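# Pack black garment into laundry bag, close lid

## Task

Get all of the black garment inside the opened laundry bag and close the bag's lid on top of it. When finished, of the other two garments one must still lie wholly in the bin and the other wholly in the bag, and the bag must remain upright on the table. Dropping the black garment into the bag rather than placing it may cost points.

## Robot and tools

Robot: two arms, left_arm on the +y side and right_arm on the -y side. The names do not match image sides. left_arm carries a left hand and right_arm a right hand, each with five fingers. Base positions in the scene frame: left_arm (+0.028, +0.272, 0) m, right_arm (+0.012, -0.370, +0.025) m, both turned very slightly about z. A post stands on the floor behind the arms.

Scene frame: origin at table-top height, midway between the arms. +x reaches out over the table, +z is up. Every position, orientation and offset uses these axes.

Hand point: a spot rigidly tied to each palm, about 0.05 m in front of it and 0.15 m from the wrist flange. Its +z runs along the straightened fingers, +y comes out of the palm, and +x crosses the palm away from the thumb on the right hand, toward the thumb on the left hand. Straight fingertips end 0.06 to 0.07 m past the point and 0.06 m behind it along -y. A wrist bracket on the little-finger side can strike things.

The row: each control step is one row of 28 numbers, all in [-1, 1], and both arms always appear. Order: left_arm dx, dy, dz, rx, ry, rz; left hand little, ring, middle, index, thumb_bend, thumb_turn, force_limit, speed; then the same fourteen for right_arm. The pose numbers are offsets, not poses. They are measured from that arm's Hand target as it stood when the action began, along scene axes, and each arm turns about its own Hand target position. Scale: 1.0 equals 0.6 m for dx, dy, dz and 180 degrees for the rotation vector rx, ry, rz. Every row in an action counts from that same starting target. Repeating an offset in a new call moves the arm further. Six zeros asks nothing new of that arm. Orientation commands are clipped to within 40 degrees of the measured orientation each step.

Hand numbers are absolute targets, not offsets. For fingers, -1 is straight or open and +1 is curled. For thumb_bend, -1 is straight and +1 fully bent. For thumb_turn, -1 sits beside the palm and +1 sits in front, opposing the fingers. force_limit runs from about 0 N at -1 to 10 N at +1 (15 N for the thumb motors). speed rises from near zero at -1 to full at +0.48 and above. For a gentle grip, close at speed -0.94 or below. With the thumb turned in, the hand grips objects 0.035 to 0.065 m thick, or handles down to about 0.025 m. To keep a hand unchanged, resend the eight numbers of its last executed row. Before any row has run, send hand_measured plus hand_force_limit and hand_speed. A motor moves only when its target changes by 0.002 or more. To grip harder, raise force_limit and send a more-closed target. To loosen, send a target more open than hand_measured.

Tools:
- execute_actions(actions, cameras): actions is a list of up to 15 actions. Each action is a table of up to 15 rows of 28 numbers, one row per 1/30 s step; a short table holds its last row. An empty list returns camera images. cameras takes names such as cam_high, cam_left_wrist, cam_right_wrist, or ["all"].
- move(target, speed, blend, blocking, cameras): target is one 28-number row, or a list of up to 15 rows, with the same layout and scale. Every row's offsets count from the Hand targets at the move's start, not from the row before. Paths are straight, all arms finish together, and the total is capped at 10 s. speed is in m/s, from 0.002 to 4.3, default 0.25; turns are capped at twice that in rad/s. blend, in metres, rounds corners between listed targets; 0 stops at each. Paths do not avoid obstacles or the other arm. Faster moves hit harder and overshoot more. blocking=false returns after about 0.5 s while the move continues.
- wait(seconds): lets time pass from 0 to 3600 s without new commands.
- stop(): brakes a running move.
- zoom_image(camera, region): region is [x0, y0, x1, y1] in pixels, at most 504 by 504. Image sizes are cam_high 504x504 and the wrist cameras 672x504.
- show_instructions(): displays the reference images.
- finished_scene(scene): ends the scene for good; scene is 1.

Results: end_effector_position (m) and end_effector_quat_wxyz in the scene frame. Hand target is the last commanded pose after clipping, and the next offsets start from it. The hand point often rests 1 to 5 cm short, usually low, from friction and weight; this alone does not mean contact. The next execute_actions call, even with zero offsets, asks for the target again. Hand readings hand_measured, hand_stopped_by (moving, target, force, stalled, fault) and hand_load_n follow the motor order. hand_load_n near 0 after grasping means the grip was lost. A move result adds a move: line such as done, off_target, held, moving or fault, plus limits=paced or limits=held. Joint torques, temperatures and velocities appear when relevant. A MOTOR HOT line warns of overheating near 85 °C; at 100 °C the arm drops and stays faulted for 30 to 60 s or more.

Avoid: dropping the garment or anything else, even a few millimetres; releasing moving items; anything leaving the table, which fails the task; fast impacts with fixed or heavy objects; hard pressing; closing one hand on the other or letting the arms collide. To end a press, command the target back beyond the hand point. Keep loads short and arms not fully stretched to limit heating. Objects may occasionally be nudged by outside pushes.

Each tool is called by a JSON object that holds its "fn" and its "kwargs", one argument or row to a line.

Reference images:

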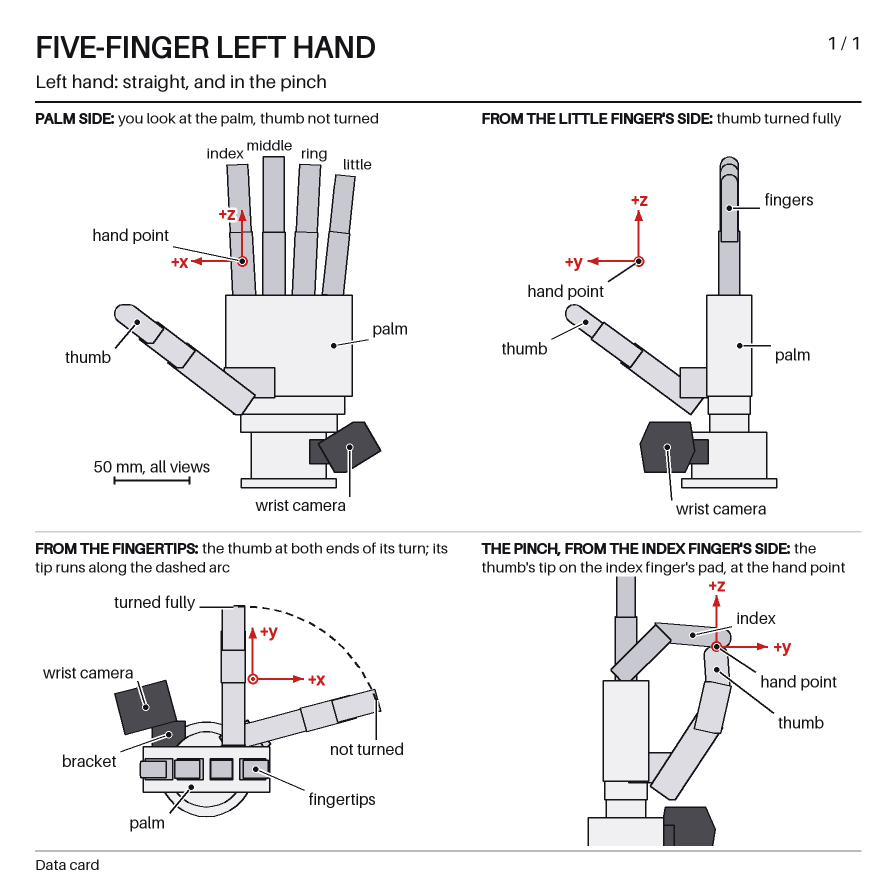

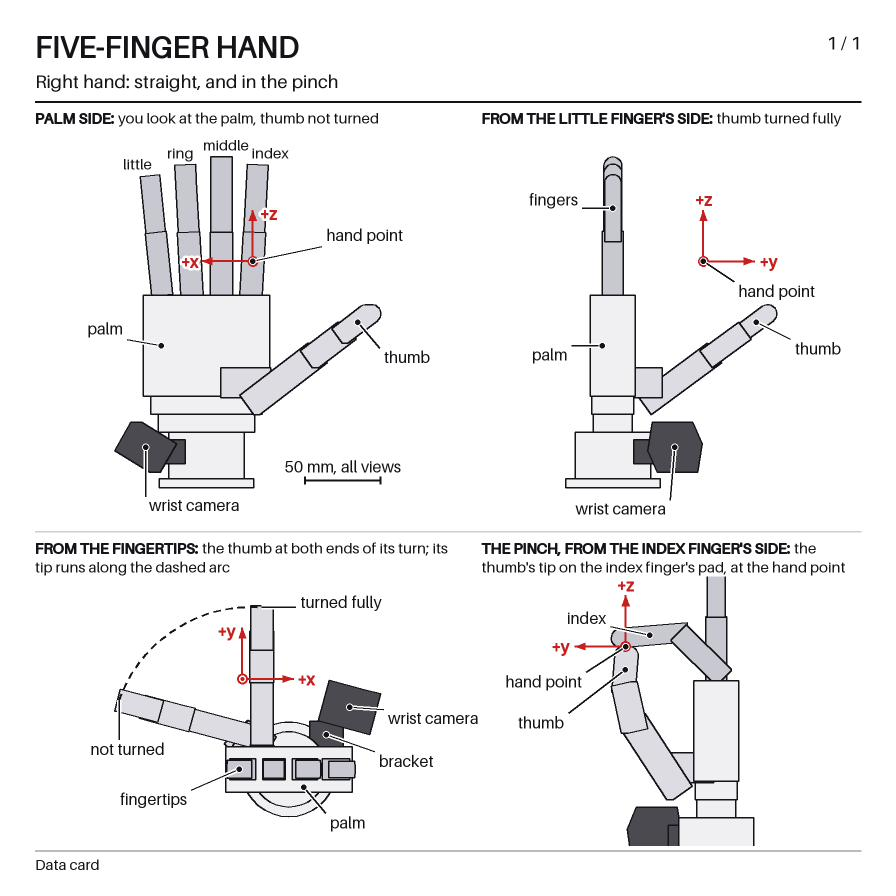

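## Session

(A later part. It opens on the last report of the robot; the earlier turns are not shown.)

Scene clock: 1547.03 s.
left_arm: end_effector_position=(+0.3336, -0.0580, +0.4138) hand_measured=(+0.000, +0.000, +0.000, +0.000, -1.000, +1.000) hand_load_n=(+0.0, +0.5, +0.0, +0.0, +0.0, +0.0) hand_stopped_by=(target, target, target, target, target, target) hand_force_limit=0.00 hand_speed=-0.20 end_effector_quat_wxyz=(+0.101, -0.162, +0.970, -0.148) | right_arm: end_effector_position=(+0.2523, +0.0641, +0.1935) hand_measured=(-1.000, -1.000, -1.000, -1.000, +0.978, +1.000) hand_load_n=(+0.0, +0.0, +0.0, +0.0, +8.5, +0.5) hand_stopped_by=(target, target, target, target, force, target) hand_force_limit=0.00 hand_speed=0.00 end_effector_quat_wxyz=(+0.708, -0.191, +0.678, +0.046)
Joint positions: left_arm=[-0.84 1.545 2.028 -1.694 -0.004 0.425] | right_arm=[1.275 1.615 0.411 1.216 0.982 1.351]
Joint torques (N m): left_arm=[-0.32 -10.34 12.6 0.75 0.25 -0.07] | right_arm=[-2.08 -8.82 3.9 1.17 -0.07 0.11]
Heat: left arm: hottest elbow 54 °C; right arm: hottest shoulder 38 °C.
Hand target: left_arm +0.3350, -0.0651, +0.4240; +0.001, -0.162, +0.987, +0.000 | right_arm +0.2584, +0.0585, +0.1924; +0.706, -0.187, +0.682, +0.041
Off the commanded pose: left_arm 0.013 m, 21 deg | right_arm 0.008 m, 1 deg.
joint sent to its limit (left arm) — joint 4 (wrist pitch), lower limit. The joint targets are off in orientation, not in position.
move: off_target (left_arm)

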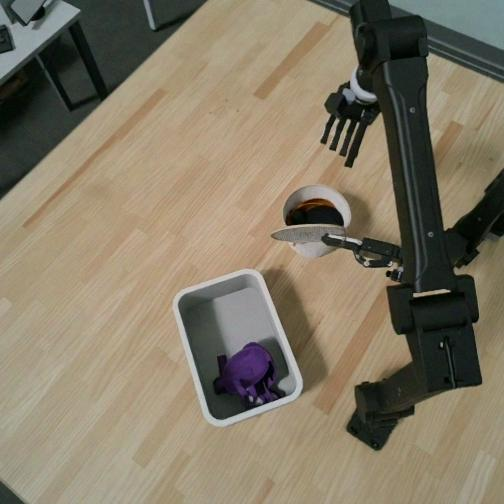

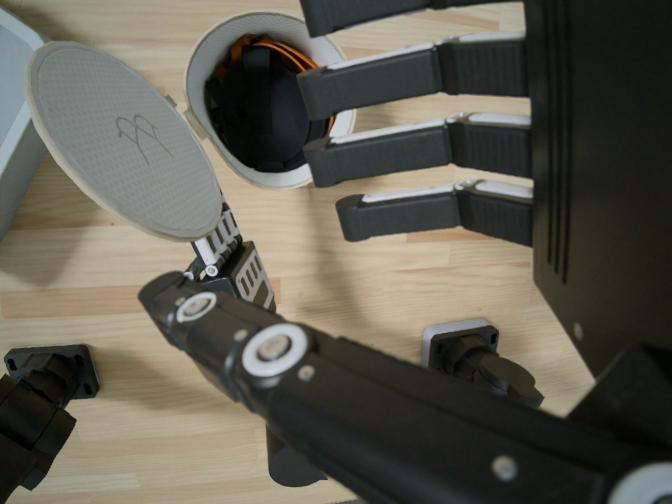

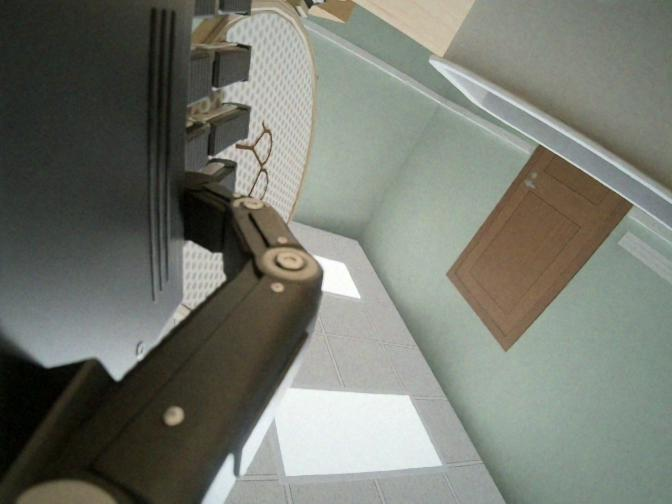

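{"fn": "move", "kwargs": {
  "target": [0.005,0.005,-0.18,0,0,0,0,0,0,0,-1,1,0,-0.2, 0,0,0,0,0,0,-1,-1,-1,-1,1,1,0,0],
  "speed": 0.1,
  "cameras": ["all"]
}}

{"fn": "zoom_image", "kwargs": {
  "camera": "cam_high",
  "region": [240, 130, 440, 290]
}}

Scene clock: 1556.30 s.
left_arm: end_effector_position=(+0.3380, -0.0628, +0.3238) hand_measured=(+0.000, +0.000, +0.000, +0.000, -1.000, +1.000) hand_load_n=(+0.0, +0.0, +0.0, +0.5, +0.0, +0.0) hand_stopped_by=(target, target, target, target, target, target) hand_force_limit=0.00 hand_speed=-0.20 end_effector_quat_wxyz=(+0.037, -0.164, +0.984, -0.052) | right_arm: end_effector_position=(+0.2523, +0.0641, +0.1935) hand_measured=(-1.000, -1.000, -1.000, -1.000, +0.978, +1.000) hand_load_n=(+0.0, -0.5, +0.0, +0.0, +8.5, +0.5) hand_stopped_by=(target, target, target, target, force, target) hand_force_limit=0.00 hand_speed=0.00 end_effector_quat_wxyz=(+0.708, -0.191, +0.678, +0.046)
Joint positions: left_arm=[-0.84 1.648 1.9 -1.694 -0.004 0.425] | right_arm=[1.275 1.615 0.411 1.216 0.982 1.351]
Joint torques (N m): left_arm=[0.26 -11.58 8.53 0.36 0.18 0] | right_arm=[-2.08 -8.82 3.92 1.18 -0.08 0.11]
Heat: left arm: hottest elbow 54 °C; right arm: hottest shoulder 38 °C.
Hand target: left_arm +0.3380, -0.0620, +0.3161; +0.001, -0.162, +0.987, +0.000 | right_arm +0.2584, +0.0585, +0.1924; +0.706, -0.187, +0.682, +0.041
Off the commanded pose: left_arm 0.008 m, 7 deg | right_arm 0.008 m, 1 deg.
joint sent to its limit (left arm) — joint 4 (wrist pitch), lower limit. The joint targets are off in orientation, not in position.
move: off_target (left_arm)

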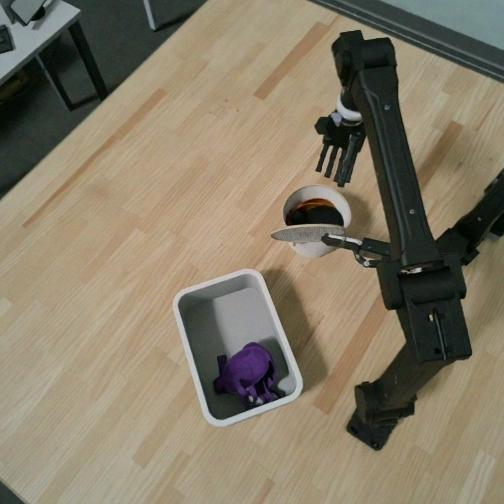

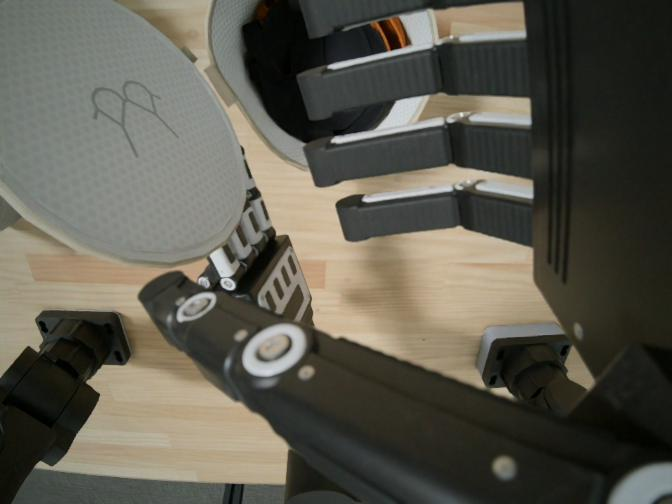

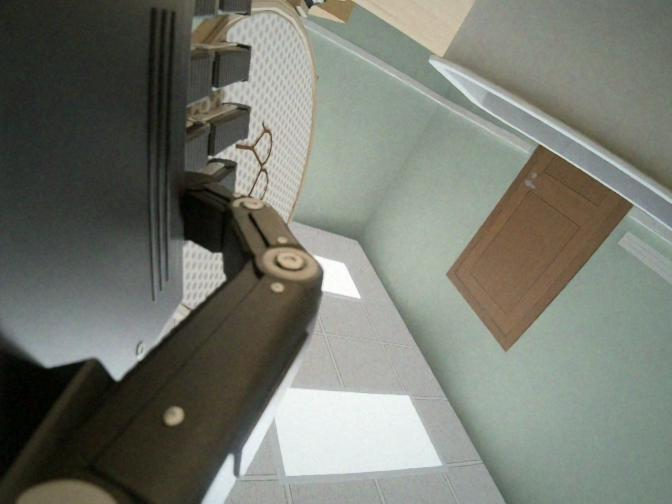

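Scaled by 2.520 from the camera's image (finer frame: 720x720).

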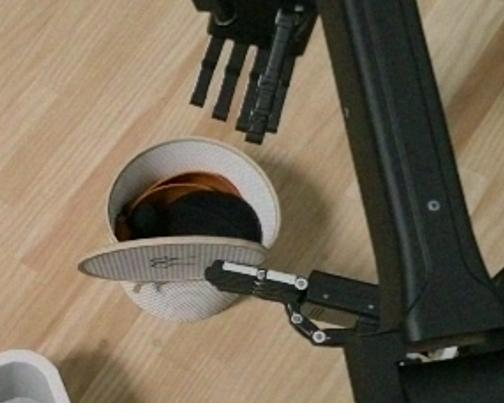

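{"fn": "zoom_image", "kwargs": {
  "camera": "cam_left_wrist",
  "region": [100, 80, 360, 340]
}}

Scaled by 1.938 from the camera's image (finer frame: 960x720).

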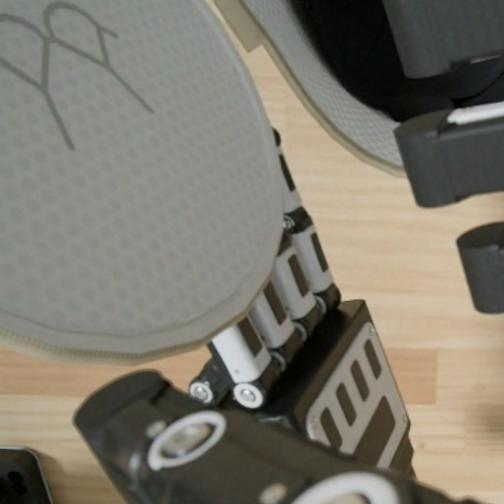

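{"fn": "move", "kwargs": {
  "target": [0,0.0133,-0.055,0,0,0,0,0,0,0,-1,1,0,-0.2, 0.0193,-0.0292,0.0218,0.0527,0.0178,0,-1,-1,-1,-1,1,1,0,0],
  "speed": 0.05,
  "cameras": ["all"]
}}

{"fn": "zoom_image", "kwargs": {
  "camera": "cam_high",
  "region": [240, 130, 440, 290]
}}

Scene clock: 1591.97 s.
left_arm: end_effector_position=(+0.3347, -0.0586, +0.2951) hand_measured=(+0.000, +0.000, +0.000, +0.000, -1.000, +1.000) hand_load_n=(+0.0, +0.0, -0.5, +0.0, +0.0, +0.0) hand_stopped_by=(target, target, target, target, target, target) hand_force_limit=0.00 hand_speed=-0.20 end_effector_quat_wxyz=(+0.015, -0.162, +0.986, -0.020) | right_arm: end_effector_position=(+0.2632, +0.0472, +0.2057) hand_measured=(-1.000, -1.000, -1.000, -1.000, +0.978, +1.000) hand_load_n=(+0.0, -0.5, +0.0, +0.0, +8.5, +0.5) hand_stopped_by=(target, target, target, target, force, target) hand_force_limit=0.00 hand_speed=0.00 end_effector_quat_wxyz=(+0.701, -0.133, +0.692, +0.108)
Joint positions: left_arm=[-0.839 1.675 1.848 -1.694 -0.004 0.429] | right_arm=[1.233 1.59 0.383 1.216 0.937 1.526]
Joint torques (N m): left_arm=[0.67 -11.69 8.09 0.21 0.2 0.04] | right_arm=[-2.14 -8.64 3.97 1.21 0 0.09]
Heat: left arm: hottest elbow 51 °C; right arm: hottest shoulder 38 °C.
Hand target: left_arm +0.3380, -0.0541, +0.2830; +0.001, -0.162, +0.987, +0.000 | right_arm +0.2700, +0.0409, +0.2055; +0.700, -0.126, +0.696, +0.102
Off the commanded pose: left_arm 0.013 m, 3 deg | right_arm 0.009 m, 1 deg.
joint sent to its limit (left arm) — joint 4 (wrist pitch), lower limit. The joint targets still meet the commanded pose.
move: off_target (left_arm)

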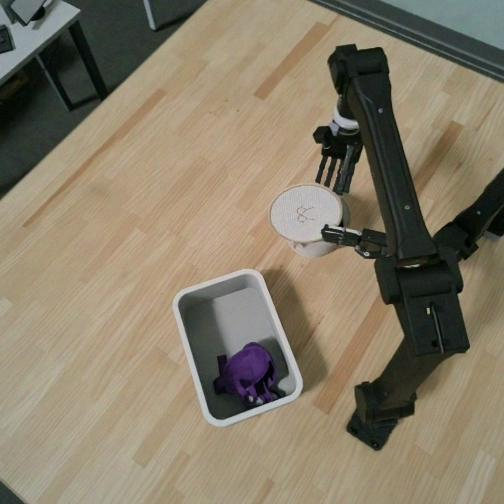

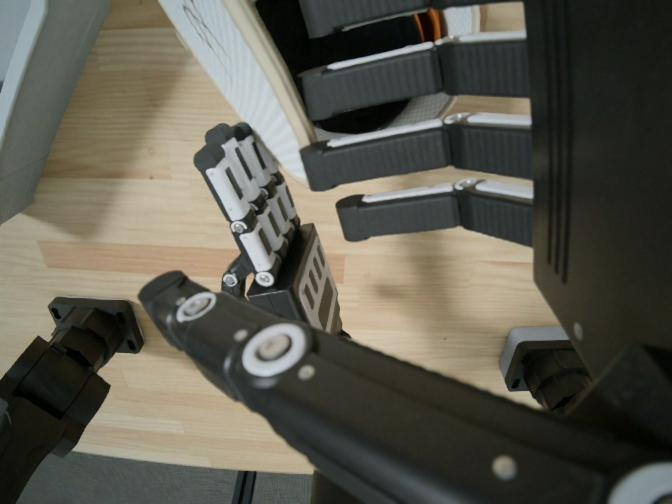

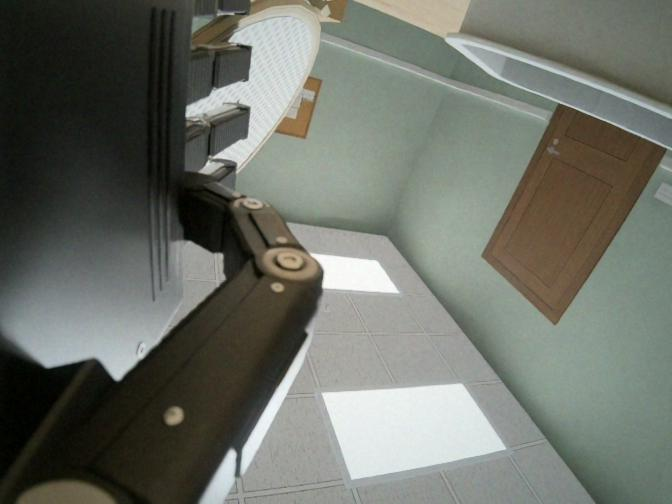

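Scaled by 2.520 from the camera's image (finer frame: 720x720).

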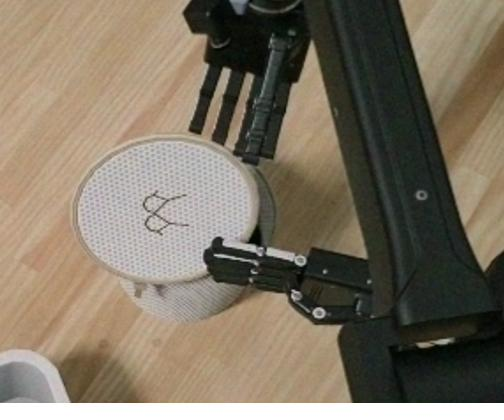

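{"fn": "zoom_image", "kwargs": {
  "camera": "cam_left_wrist",
  "region": [140, 0, 400, 260]
}}

Scaled by 1.938 from the camera's image (finer frame: 960x720).

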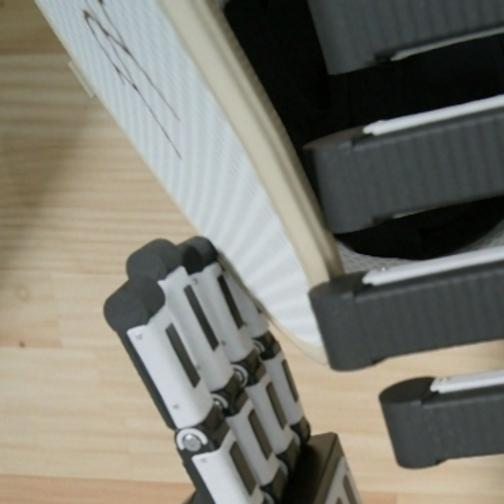

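{"fn": "move", "kwargs": {
  "target": [
    [0,0,0,0,0,0,0,0,0,0,-1,1,0,-0.2, -0.016,0.0473,0,0,0,0,-1,-1,-1,-1,1,1,0,0],
    [0,0,0,0,0,0,0,0,0,0,-1,1,0,-0.2, -0.1427,0.0047,0,0,0,0,-1,-1,-1,-1,1,1,0,0]
  ],
  "speed": 0.08,
  "blend": 0.01,
  "cameras": ["all"]
}}

{"fn": "zoom_image", "kwargs": {
  "camera": "cam_high",
  "region": [240, 130, 440, 290]
}}

Scene clock: 1612.63 s.
left_arm: end_effector_position=(+0.3350, -0.0584, +0.2947) hand_measured=(+0.000, +0.000, +0.000, +0.000, -1.000, +1.000) hand_load_n=(+0.0, +0.0, +0.0, +0.0, +0.0, +0.0) hand_stopped_by=(target, target, target, target, target, target) hand_force_limit=0.00 hand_speed=-0.20 end_effector_quat_wxyz=(+0.015, -0.162, +0.986, -0.019) | right_arm: end_effector_position=(+0.1888, +0.0448, +0.2012) hand_measured=(-1.000, -1.000, -1.000, -1.000, +0.978, +1.000) hand_load_n=(+0.0, +0.0, +0.0, +0.0, +8.5, +0.5) hand_stopped_by=(target, target, target, target, force, target) hand_force_limit=0.00 hand_speed=0.00 end_effector_quat_wxyz=(+0.699, -0.132, +0.697, +0.091)
Joint positions: left_arm=[-0.839 1.675 1.848 -1.694 -0.004 0.429] | right_arm=[1.488 1.565 0.352 1.198 1.219 1.527]
Joint torques (N m): left_arm=[0.44 -11.75 8.06 0.29 0.21 0.02] | right_arm=[-0.15 -7.77 3.75 2.13 0.11 0.1]
Heat: left arm: hottest elbow 51 °C; right arm: hottest shoulder 38 °C.
Hand target: left_arm +0.3381, -0.0540, +0.2830; +0.001, -0.162, +0.987, +0.000 | right_arm +0.1843, +0.0438, +0.2056; +0.700, -0.126, +0.695, +0.103
Off the commanded pose: left_arm 0.013 m, 3 deg | right_arm 0.006 m, 2 deg.
joint sent to its limit (left arm) — joint 4 (wrist pitch), lower limit. The joint targets still meet the commanded pose.
move: done

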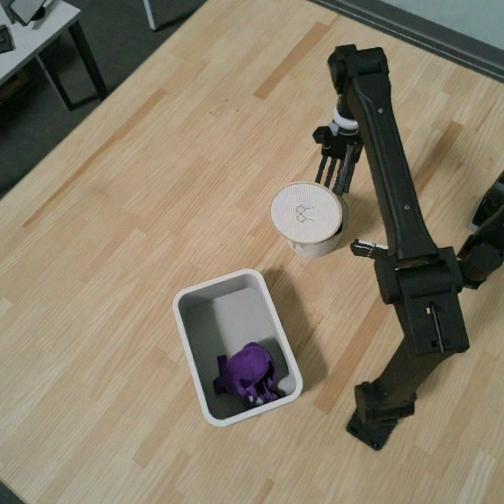

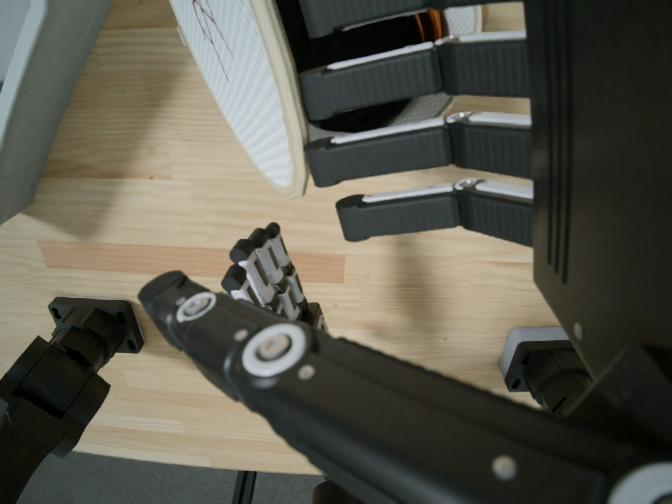

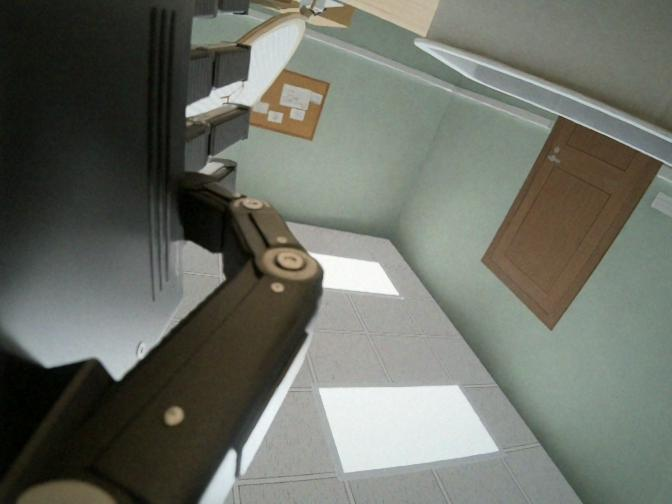

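Scaled by 2.520 from the camera's image (finer frame: 720x720).

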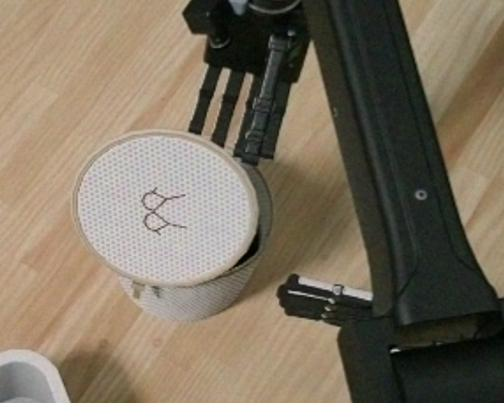

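{"fn": "move", "kwargs": {
  "target": [0,0,0,0,0,0,0,0,0,0,-1,1,0,-0.2, -0.04,-0.208,-0.133,0,0,0,-1,-1,-1,-1,1,1,0,0],
  "speed": 0.12,
  "cameras": ["cam_high"]
}}

Scene clock: 1619.43 s.
left_arm: end_effector_position=(+0.3350, -0.0584, +0.2947) hand_measured=(+0.000, +0.000, +0.000, +0.000, -1.000, +1.000) hand_load_n=(+0.0, +0.0, +0.0, +0.0, +0.0, +0.0) hand_stopped_by=(target, target, target, target, target, target) hand_force_limit=0.00 hand_speed=-0.20 end_effector_quat_wxyz=(+0.015, -0.162, +0.986, -0.019) | right_arm: end_effector_position=(+0.1639, -0.0814, +0.1259) hand_measured=(-1.000, -1.000, -1.000, -1.000, +0.978, +1.000) hand_load_n=(+0.0, -0.5, +0.0, +0.0, +8.5, +0.5) hand_stopped_by=(target, target, target, target, force, target) hand_force_limit=0.00 hand_speed=0.00 end_effector_quat_wxyz=(+0.684, -0.122, +0.714, +0.084)
Joint positions: left_arm=[-0.839 1.675 1.848 -1.694 -0.004 0.429] | right_arm=[1.63 1.866 0.045 1.553 1.378 1.786]
Joint torques (N m): left_arm=[0.79 -11.87 8.05 0.35 0.19 0.02] | right_arm=[0.09 -5.13 -1.05 1.95 0.31 0.08]
Heat: left arm: hottest elbow 51 °C; right arm: hottest shoulder 38 °C.
Hand target: left_arm +0.3381, -0.0540, +0.2830; +0.001, -0.162, +0.987, +0.000 | right_arm +0.1604, -0.0811, +0.1257; +0.700, -0.126, +0.695, +0.102
Off the commanded pose: left_arm 0.013 m, 3 deg | right_arm 0.004 m, 4 deg.
joint sent to its limit (left arm) — joint 4 (wrist pitch), lower limit. The joint targets still meet the commanded pose.
joint sent to its limit (right arm) — joint 4 (wrist pitch), upper limit. The joint targets are off in orientation, not in position.
move: off_target (right_arm)

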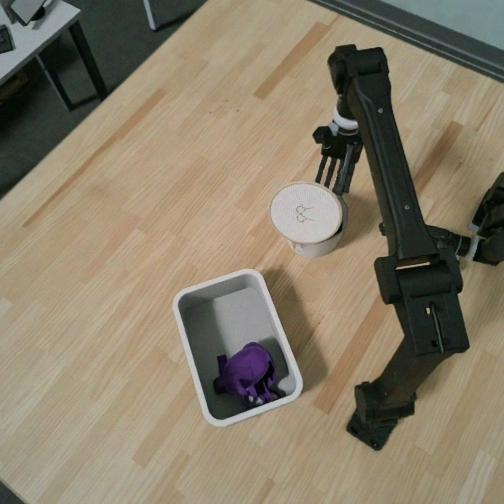

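{"fn": "move", "kwargs": {
  "target": [0.0135,-0.0045,-0.0492,0,0,0,0,0,0,0,-1,1,0,-0.2, 0,0,0,0,0,0,-1,-1,-1,-1,1,1,0,0],
  "speed": 0.05,
  "cameras": ["all"]
}}

{"fn": "zoom_image", "kwargs": {
  "camera": "cam_high",
  "region": [240, 130, 440, 290]
}}

Scene clock: 1628.03 s.
left_arm: end_effector_position=(+0.3398, -0.0579, +0.2649) hand_measured=(+0.000, +0.000, +0.000, +0.000, -1.000, +1.000) hand_load_n=(+0.0, +0.0, +0.0, +0.0, +0.0, +0.0) hand_stopped_by=(target, target, target, target, target, target) hand_force_limit=0.00 hand_speed=-0.20 end_effector_quat_wxyz=(+0.006, -0.163, +0.987, -0.006) | right_arm: end_effector_position=(+0.1639, -0.0814, +0.1259) hand_measured=(-1.000, -1.000, -1.000, -1.000, +0.978, +1.000) hand_load_n=(+0.0, +0.0, +0.0, +0.0, +9.0, +0.5) hand_stopped_by=(target, target, target, target, force, target) hand_force_limit=0.00 hand_speed=0.00 end_effector_quat_wxyz=(+0.684, -0.122, +0.714, +0.084)
Joint positions: left_arm=[-0.831 1.696 1.79 -1.648 -0.003 0.436] | right_arm=[1.63 1.866 0.045 1.553 1.378 1.787]
Joint torques (N m): left_arm=[0.85 -11.99 8.38 0.88 0.14 0.07] | right_arm=[0.09 -5.07 -1.05 1.95 0.31 0.11]
Heat: left arm: hottest elbow 50 °C; right arm: hottest shoulder 38 °C.
Hand target: left_arm +0.3460, -0.0566, +0.2535; +0.001, -0.162, +0.987, +0.000 | right_arm +0.1604, -0.0811, +0.1257; +0.700, -0.126, +0.695, +0.103
Off the commanded pose: left_arm 0.013 m, 1 deg | right_arm 0.004 m, 4 deg.
joint sent to its limit (right arm) — joint 4 (wrist pitch), upper limit. The joint targets are off in orientation, not in position.
move: off_target (left_arm)

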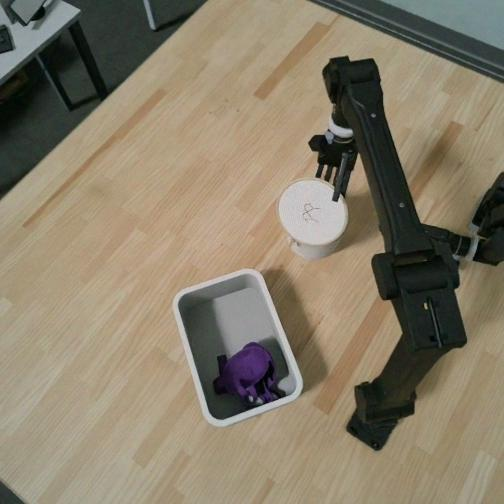

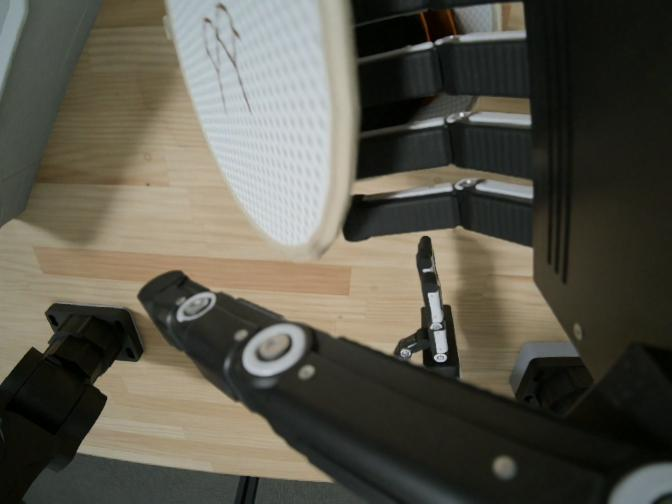

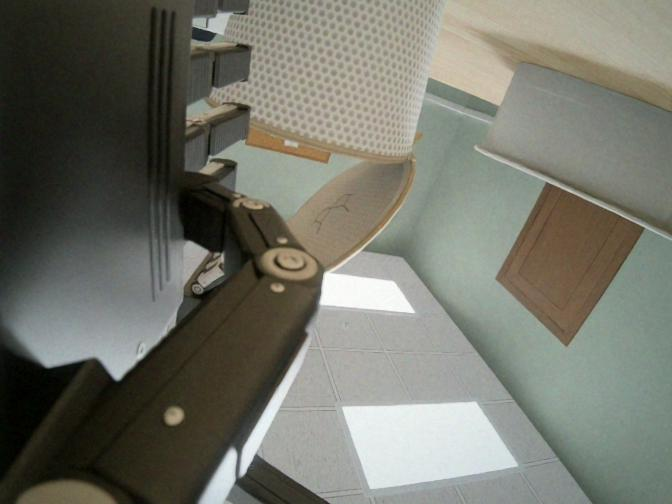

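Scaled by 2.520 from the camera's image (finer frame: 720x720).

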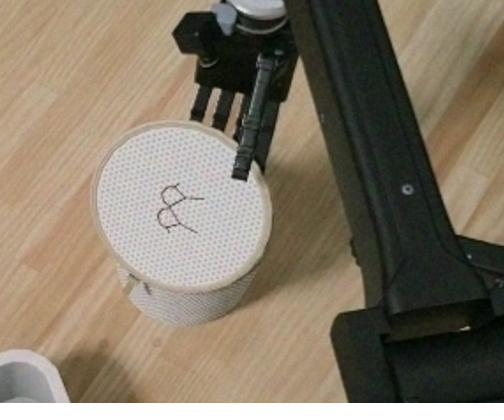

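{"fn": "move", "kwargs": {
  "target": [
    [0.01,-0.0323,-0.0168,0,0,0,0,0,0,0,-1,1,0,-0.2, 0,0,0,0,0,0,-1,-1,-1,-1,1,1,0,0],
    [0.02,-0.0623,-0.0408,0,0,0,0,0,0,0,-1,1,0,-0.2, 0,0,0,0,0,0,-1,-1,-1,-1,1,1,0,0]
  ],
  "speed": 0.04,
  "blend": 0.005,
  "cameras": ["all"]
}}

{"fn": "zoom_image", "kwargs": {
  "camera": "cam_high",
  "region": [240, 130, 440, 290]
}}

Scene clock: 1638.30 s.
left_arm: end_effector_position=(+0.3512, -0.0783, +0.2247) hand_measured=(+0.000, +0.000, +0.000, +0.000, -1.000, +1.000) hand_load_n=(+0.0, +0.0, +0.0, +0.0, +0.0, +0.0) hand_stopped_by=(target, target, target, target, target, target) hand_force_limit=0.00 hand_speed=-0.20 end_effector_quat_wxyz=(-0.008, -0.161, +0.987, +0.014) | right_arm: end_effector_position=(+0.1639, -0.0814, +0.1259) hand_measured=(-1.000, -1.000, -1.000, -1.000, +0.978, +1.000) hand_load_n=(+0.0, +0.0, +0.0, +0.0, +8.5, +0.5) hand_stopped_by=(target, target, target, target, force, target) hand_force_limit=0.00 hand_speed=0.00 end_effector_quat_wxyz=(+0.684, -0.122, +0.714, +0.084)
Joint positions: left_arm=[-0.842 1.79 1.803 -1.616 -0.003 0.428] | right_arm=[1.63 1.866 0.045 1.553 1.378 1.787]
Joint torques (N m): left_arm=[-0.79 -13.27 12.83 0.7 0.2 -0.24] | right_arm=[0.09 -5.13 -1.05 1.95 0.31 0.11]
Heat: left arm: hottest elbow 50 °C; right arm: hottest shoulder 38 °C.
Hand target: left_arm +0.3582, -0.0940, +0.2290; +0.001, -0.162, +0.987, +0.000 | right_arm +0.1604, -0.0811, +0.1257; +0.700, -0.126, +0.695, +0.103
Off the commanded pose: left_arm 0.018 m, 2 deg | right_arm 0.004 m, 4 deg.
joint sent to its limit (right arm) — joint 4 (wrist pitch), upper limit. The joint targets are off in orientation, not in position.
move: off_target (left_arm)

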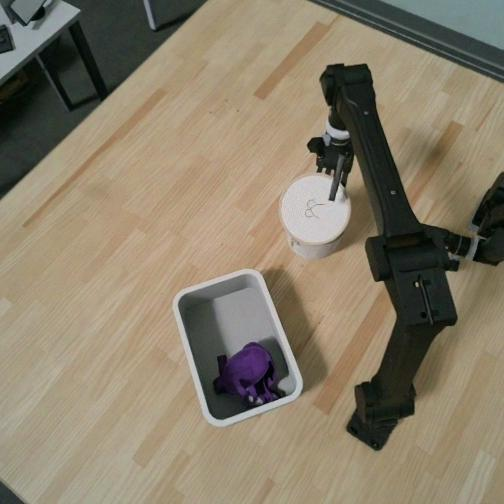

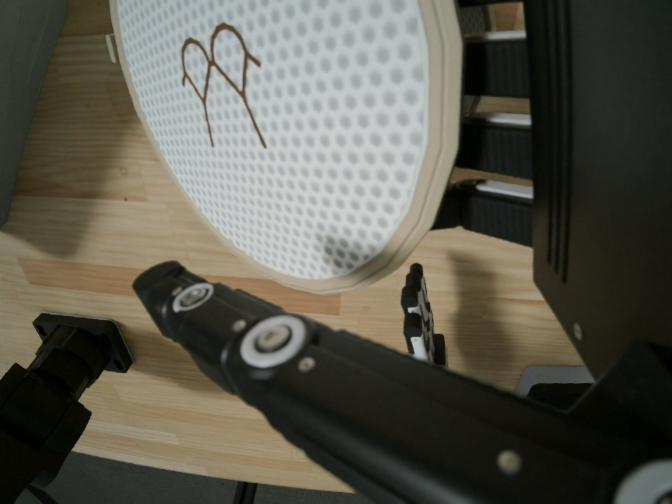

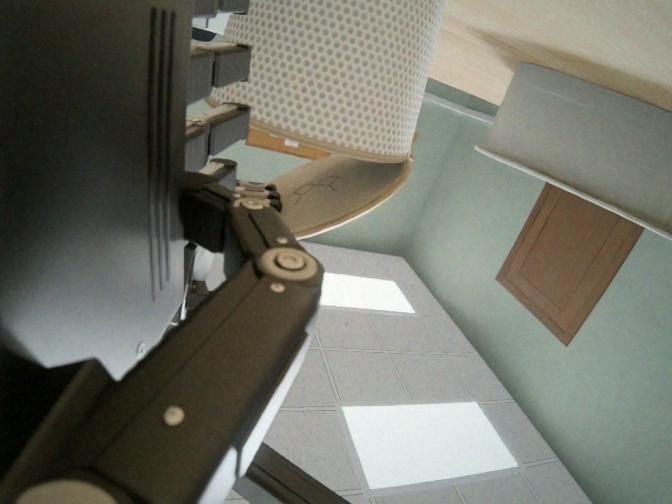

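Scaled by 2.520 from the camera's image (finer frame: 720x720).

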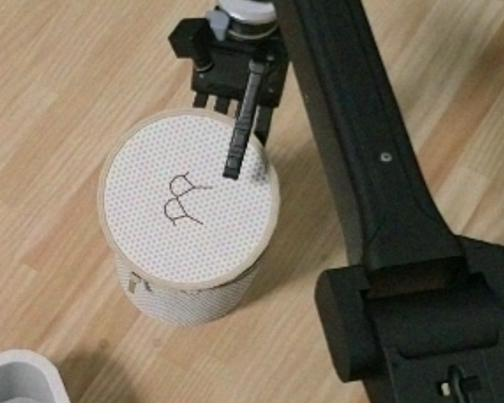

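{"fn": "move", "kwargs": {
  "target": [
    [0.0097,-0.04,-0.003,0,0,0,0,0,0,0,-1,1,0,-0.2, 0,0,0,0,0,0,-1,-1,-1,-1,1,1,0,0]
  ],
  "speed": 0.04,
  "cameras": ["all"]
}}

{"fn": "zoom_image", "kwargs": {
  "camera": "cam_high",
  "region": [240, 130, 440, 290]
}}

Scene clock: 1645.37 s.
left_arm: end_effector_position=(+0.3612, -0.1065, +0.2228) hand_measured=(+0.000, +0.000, +0.000, +0.000, -1.000, +1.000) hand_load_n=(+0.0, +0.0, +0.5, +0.0, +0.0, +0.0) hand_stopped_by=(target, target, target, target, target, target) hand_force_limit=0.00 hand_speed=-0.20 end_effector_quat_wxyz=(-0.001, -0.161, +0.987, +0.005) | right_arm: end_effector_position=(+0.1639, -0.0814, +0.1259) hand_measured=(-1.000, -1.000, -1.000, -1.000, +0.978, +1.000) hand_load_n=(+0.0, +0.0, +0.0, +0.0, +8.5, +1.0) hand_stopped_by=(target, target, target, target, force, target) hand_force_limit=0.00 hand_speed=0.00 end_effector_quat_wxyz=(+0.684, -0.122, +0.714, +0.084)
Joint positions: left_arm=[-0.863 1.853 1.892 -1.62 -0.003 0.407] | right_arm=[1.63 1.866 0.045 1.553 1.378 1.787]
Joint torques (N m): left_arm=[-0.73 -14.15 12.88 0.08 0.16 -0.16] | right_arm=[0.03 -5.13 -1.05 1.95 0.31 0.11]
Heat: left arm: hottest elbow 51 °C; right arm: hottest shoulder 37 °C.
Hand target: left_arm +0.3639, -0.1181, +0.2273; +0.001, -0.162, +0.987, +0.000 | right_arm +0.1604, -0.0811, +0.1257; +0.700, -0.126, +0.695, +0.103
Off the commanded pose: left_arm 0.013 m, 1 deg | right_arm 0.004 m, 4 deg.
joint sent to its limit (right arm) — joint 4 (wrist pitch), upper limit. The joint targets are off in orientation, not in position.
move: off_target (left_arm)

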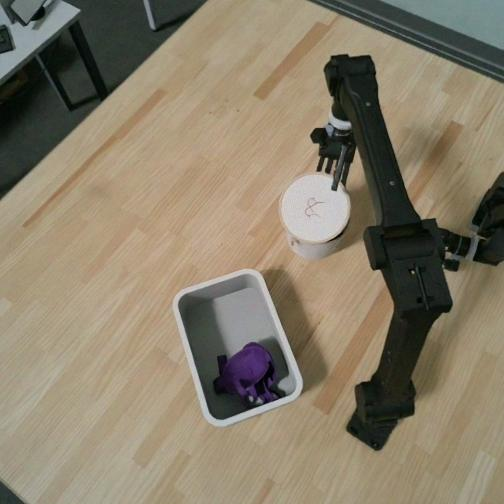

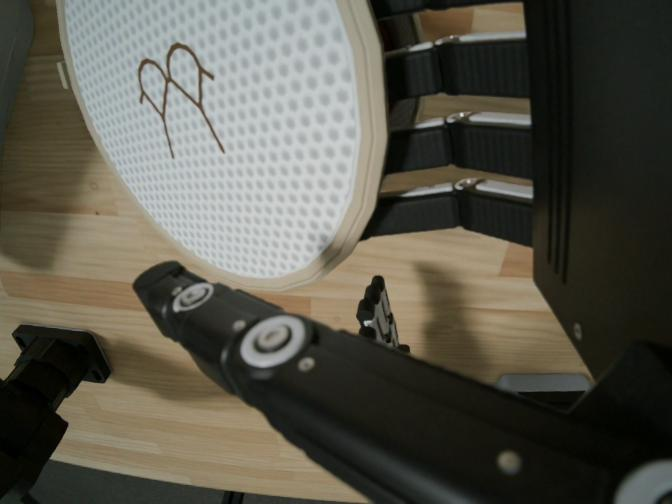

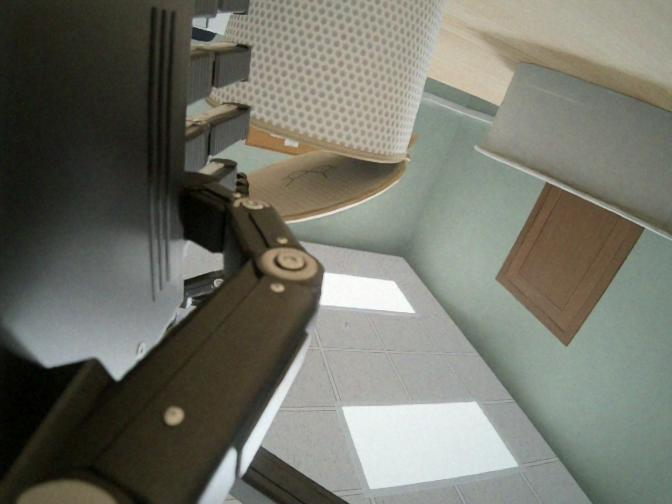

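Scaled by 2.520 from the camera's image (finer frame: 720x720).

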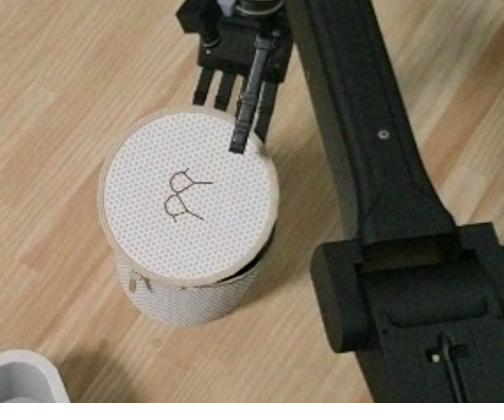

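{"fn": "move", "kwargs": {
  "target": [
    [0.0068,-0.0132,-0.0455,0,0,0,0,0,0,0,-1,1,0,-0.2, 0,0,0,0,0,0,-1,-1,-1,-1,1,1,0,0]
  ],
  "speed": 0.04,
  "cameras": ["all"]
}}

{"fn": "zoom_image", "kwargs": {
  "camera": "cam_high",
  "region": [240, 130, 440, 290]
}}

Scene clock: 1650.50 s.
left_arm: end_effector_position=(+0.3685, -0.1165, +0.2084) hand_measured=(+0.000, +0.000, +0.000, +0.000, -1.000, +1.000) hand_load_n=(+0.0, +0.5, +0.0, +0.0, +0.0, +0.0) hand_stopped_by=(target, target, target, target, target, target) hand_force_limit=0.00 hand_speed=-0.20 end_effector_quat_wxyz=(+0.002, -0.162, +0.987, -0.001) | right_arm: end_effector_position=(+0.1639, -0.0814, +0.1259) hand_measured=(-1.000, -1.000, -1.000, -1.000, +0.978, +1.000) hand_load_n=(+0.0, +0.0, +0.0, +0.0, +8.5, +0.5) hand_stopped_by=(target, target, target, target, force, target) hand_force_limit=0.00 hand_speed=0.00 end_effector_quat_wxyz=(+0.684, -0.122, +0.714, +0.084)
Joint positions: left_arm=[-0.865 1.877 1.892 -1.582 -0.003 0.403] | right_arm=[1.63 1.866 0.045 1.553 1.378 1.787]
Joint torques (N m): left_arm=[-0.56 -14.56 9.87 0.75 0.14 -0.18] | right_arm=[0.09 -5.07 -1.05 1.95 0.31 0.11]
Heat: left arm: hottest elbow 52 °C; right arm: hottest shoulder 37 °C.
Hand target: left_arm +0.3679, -0.1260, +0.1998; +0.001, -0.162, +0.987, +0.000 | right_arm +0.1604, -0.0811, +0.1257; +0.700, -0.126, +0.695, +0.103
Off the commanded pose: left_arm 0.013 m, 0 deg | right_arm 0.004 m, 4 deg.
joint sent to its limit (right arm) — joint 4 (wrist pitch), upper limit. The joint targets are off in orientation, not in position.
move: off_target (left_arm)

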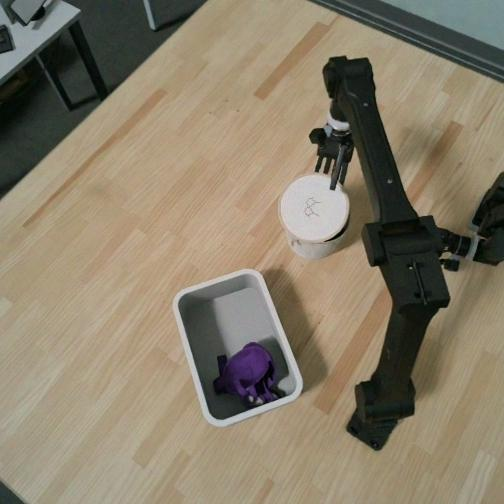

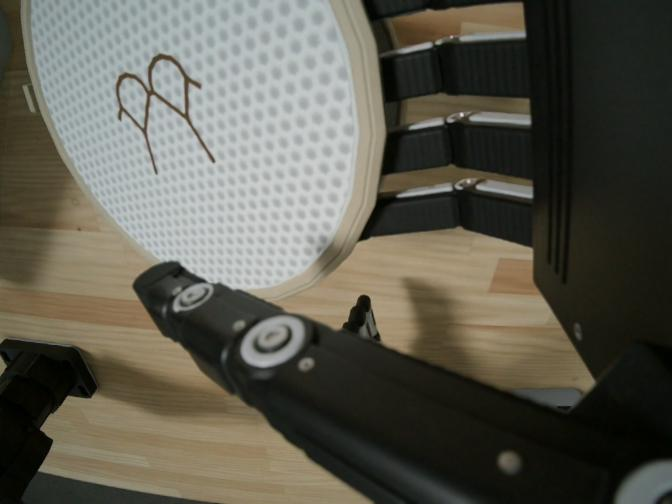

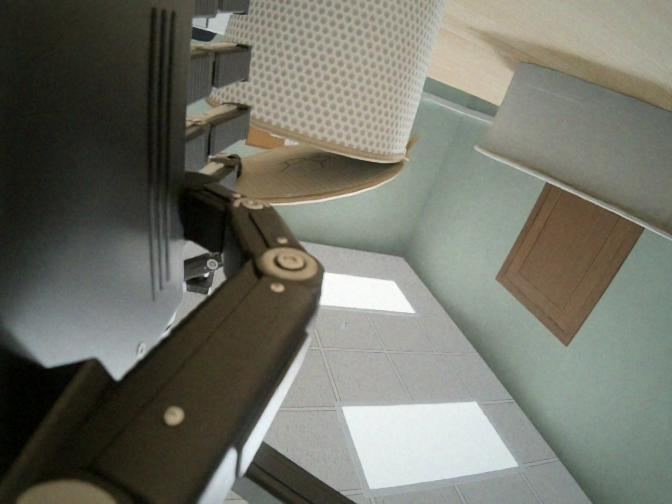

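Scaled by 2.520 from the camera's image (finer frame: 720x720).

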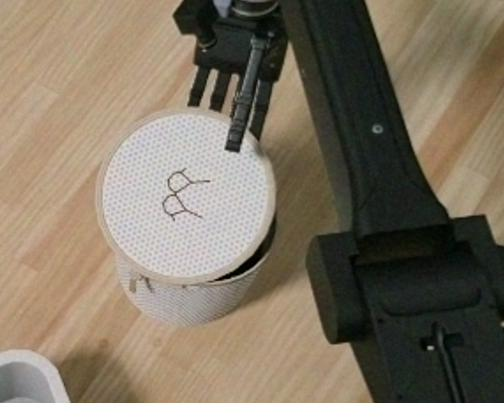

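{"fn": "move", "kwargs": {
  "target": [
    [0.0,-0.0190,-0.047,0,0,0,0,0,0,0,-1,1,0,-0.2, 0,0,0,0,0,0,-1,-1,-1,-1,1,1,0,0]
  ],
  "speed": 0.04,
  "cameras": ["all"]
}}

{"fn": "zoom_image", "kwargs": {
  "camera": "cam_high",
  "region": [240, 130, 440, 290]
}}

Scene clock: 1655.07 s.
left_arm: end_effector_position=(+0.3719, -0.1313, +0.1852) hand_measured=(+0.000, +0.000, +0.000, +0.000, -1.000, +1.000) hand_load_n=(+0.0, +0.0, +0.0, +0.0, +0.0, +0.0) hand_stopped_by=(target, target, target, target, target, target) hand_force_limit=0.00 hand_speed=-0.20 end_effector_quat_wxyz=(+0.006, -0.162, +0.987, -0.007) | right_arm: end_effector_position=(+0.1639, -0.0814, +0.1259) hand_measured=(-1.000, -1.000, -1.000, -1.000, +0.978, +1.000) hand_load_n=(+0.0, +0.0, +0.0, +0.0, +9.0, +0.5) hand_stopped_by=(target, target, target, target, force, target) hand_force_limit=0.00 hand_speed=0.00 end_effector_quat_wxyz=(+0.684, -0.122, +0.714, +0.084)
Joint positions: left_arm=[-0.877 1.906 1.876 -1.522 -0.003 0.391] | right_arm=[1.63 1.866 0.045 1.553 1.378 1.787]
Joint torques (N m): left_arm=[-0.85 -14.39 8.47 0.96 0.16 -0.18] | right_arm=[0.09 -5.07 -1.05 1.95 0.31 0.11]
Heat: left arm: hottest elbow 52 °C; right arm: hottest shoulder 37 °C.
Hand target: left_arm +0.3681, -0.1374, +0.1719; +0.001, -0.162, +0.987, +0.000 | right_arm +0.1604, -0.0811, +0.1257; +0.700, -0.126, +0.695, +0.103
Off the commanded pose: left_arm 0.015 m, 1 deg | right_arm 0.004 m, 4 deg.
joint sent to its limit (right arm) — joint 4 (wrist pitch), upper limit. The joint targets are off in orientation, not in position.
move: off_target (left_arm)

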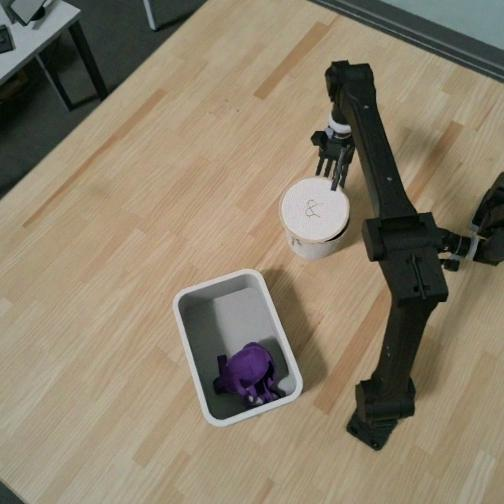

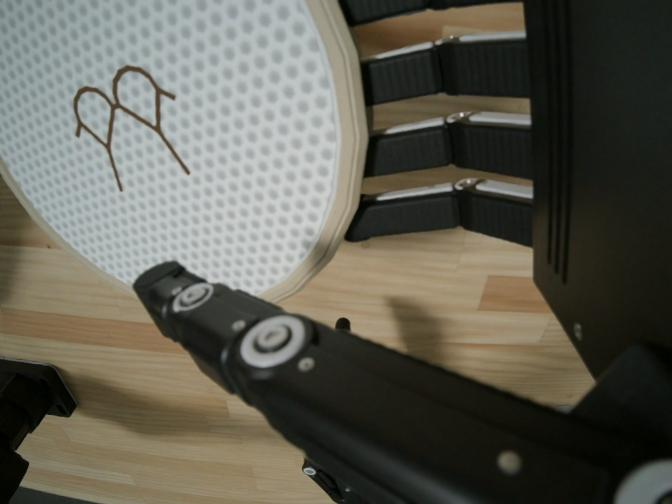

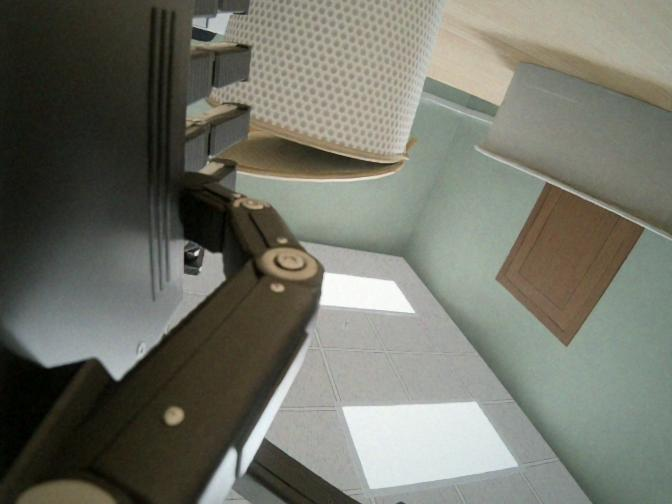

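Scaled by 2.520 from the camera's image (finer frame: 720x720).

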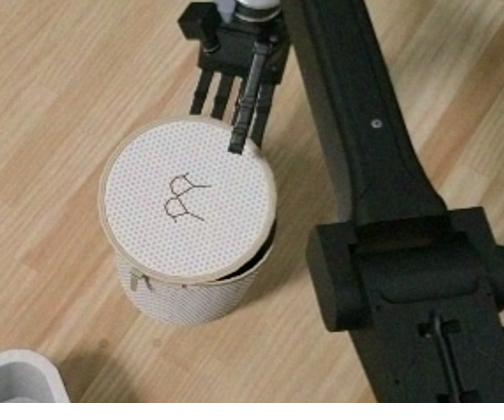

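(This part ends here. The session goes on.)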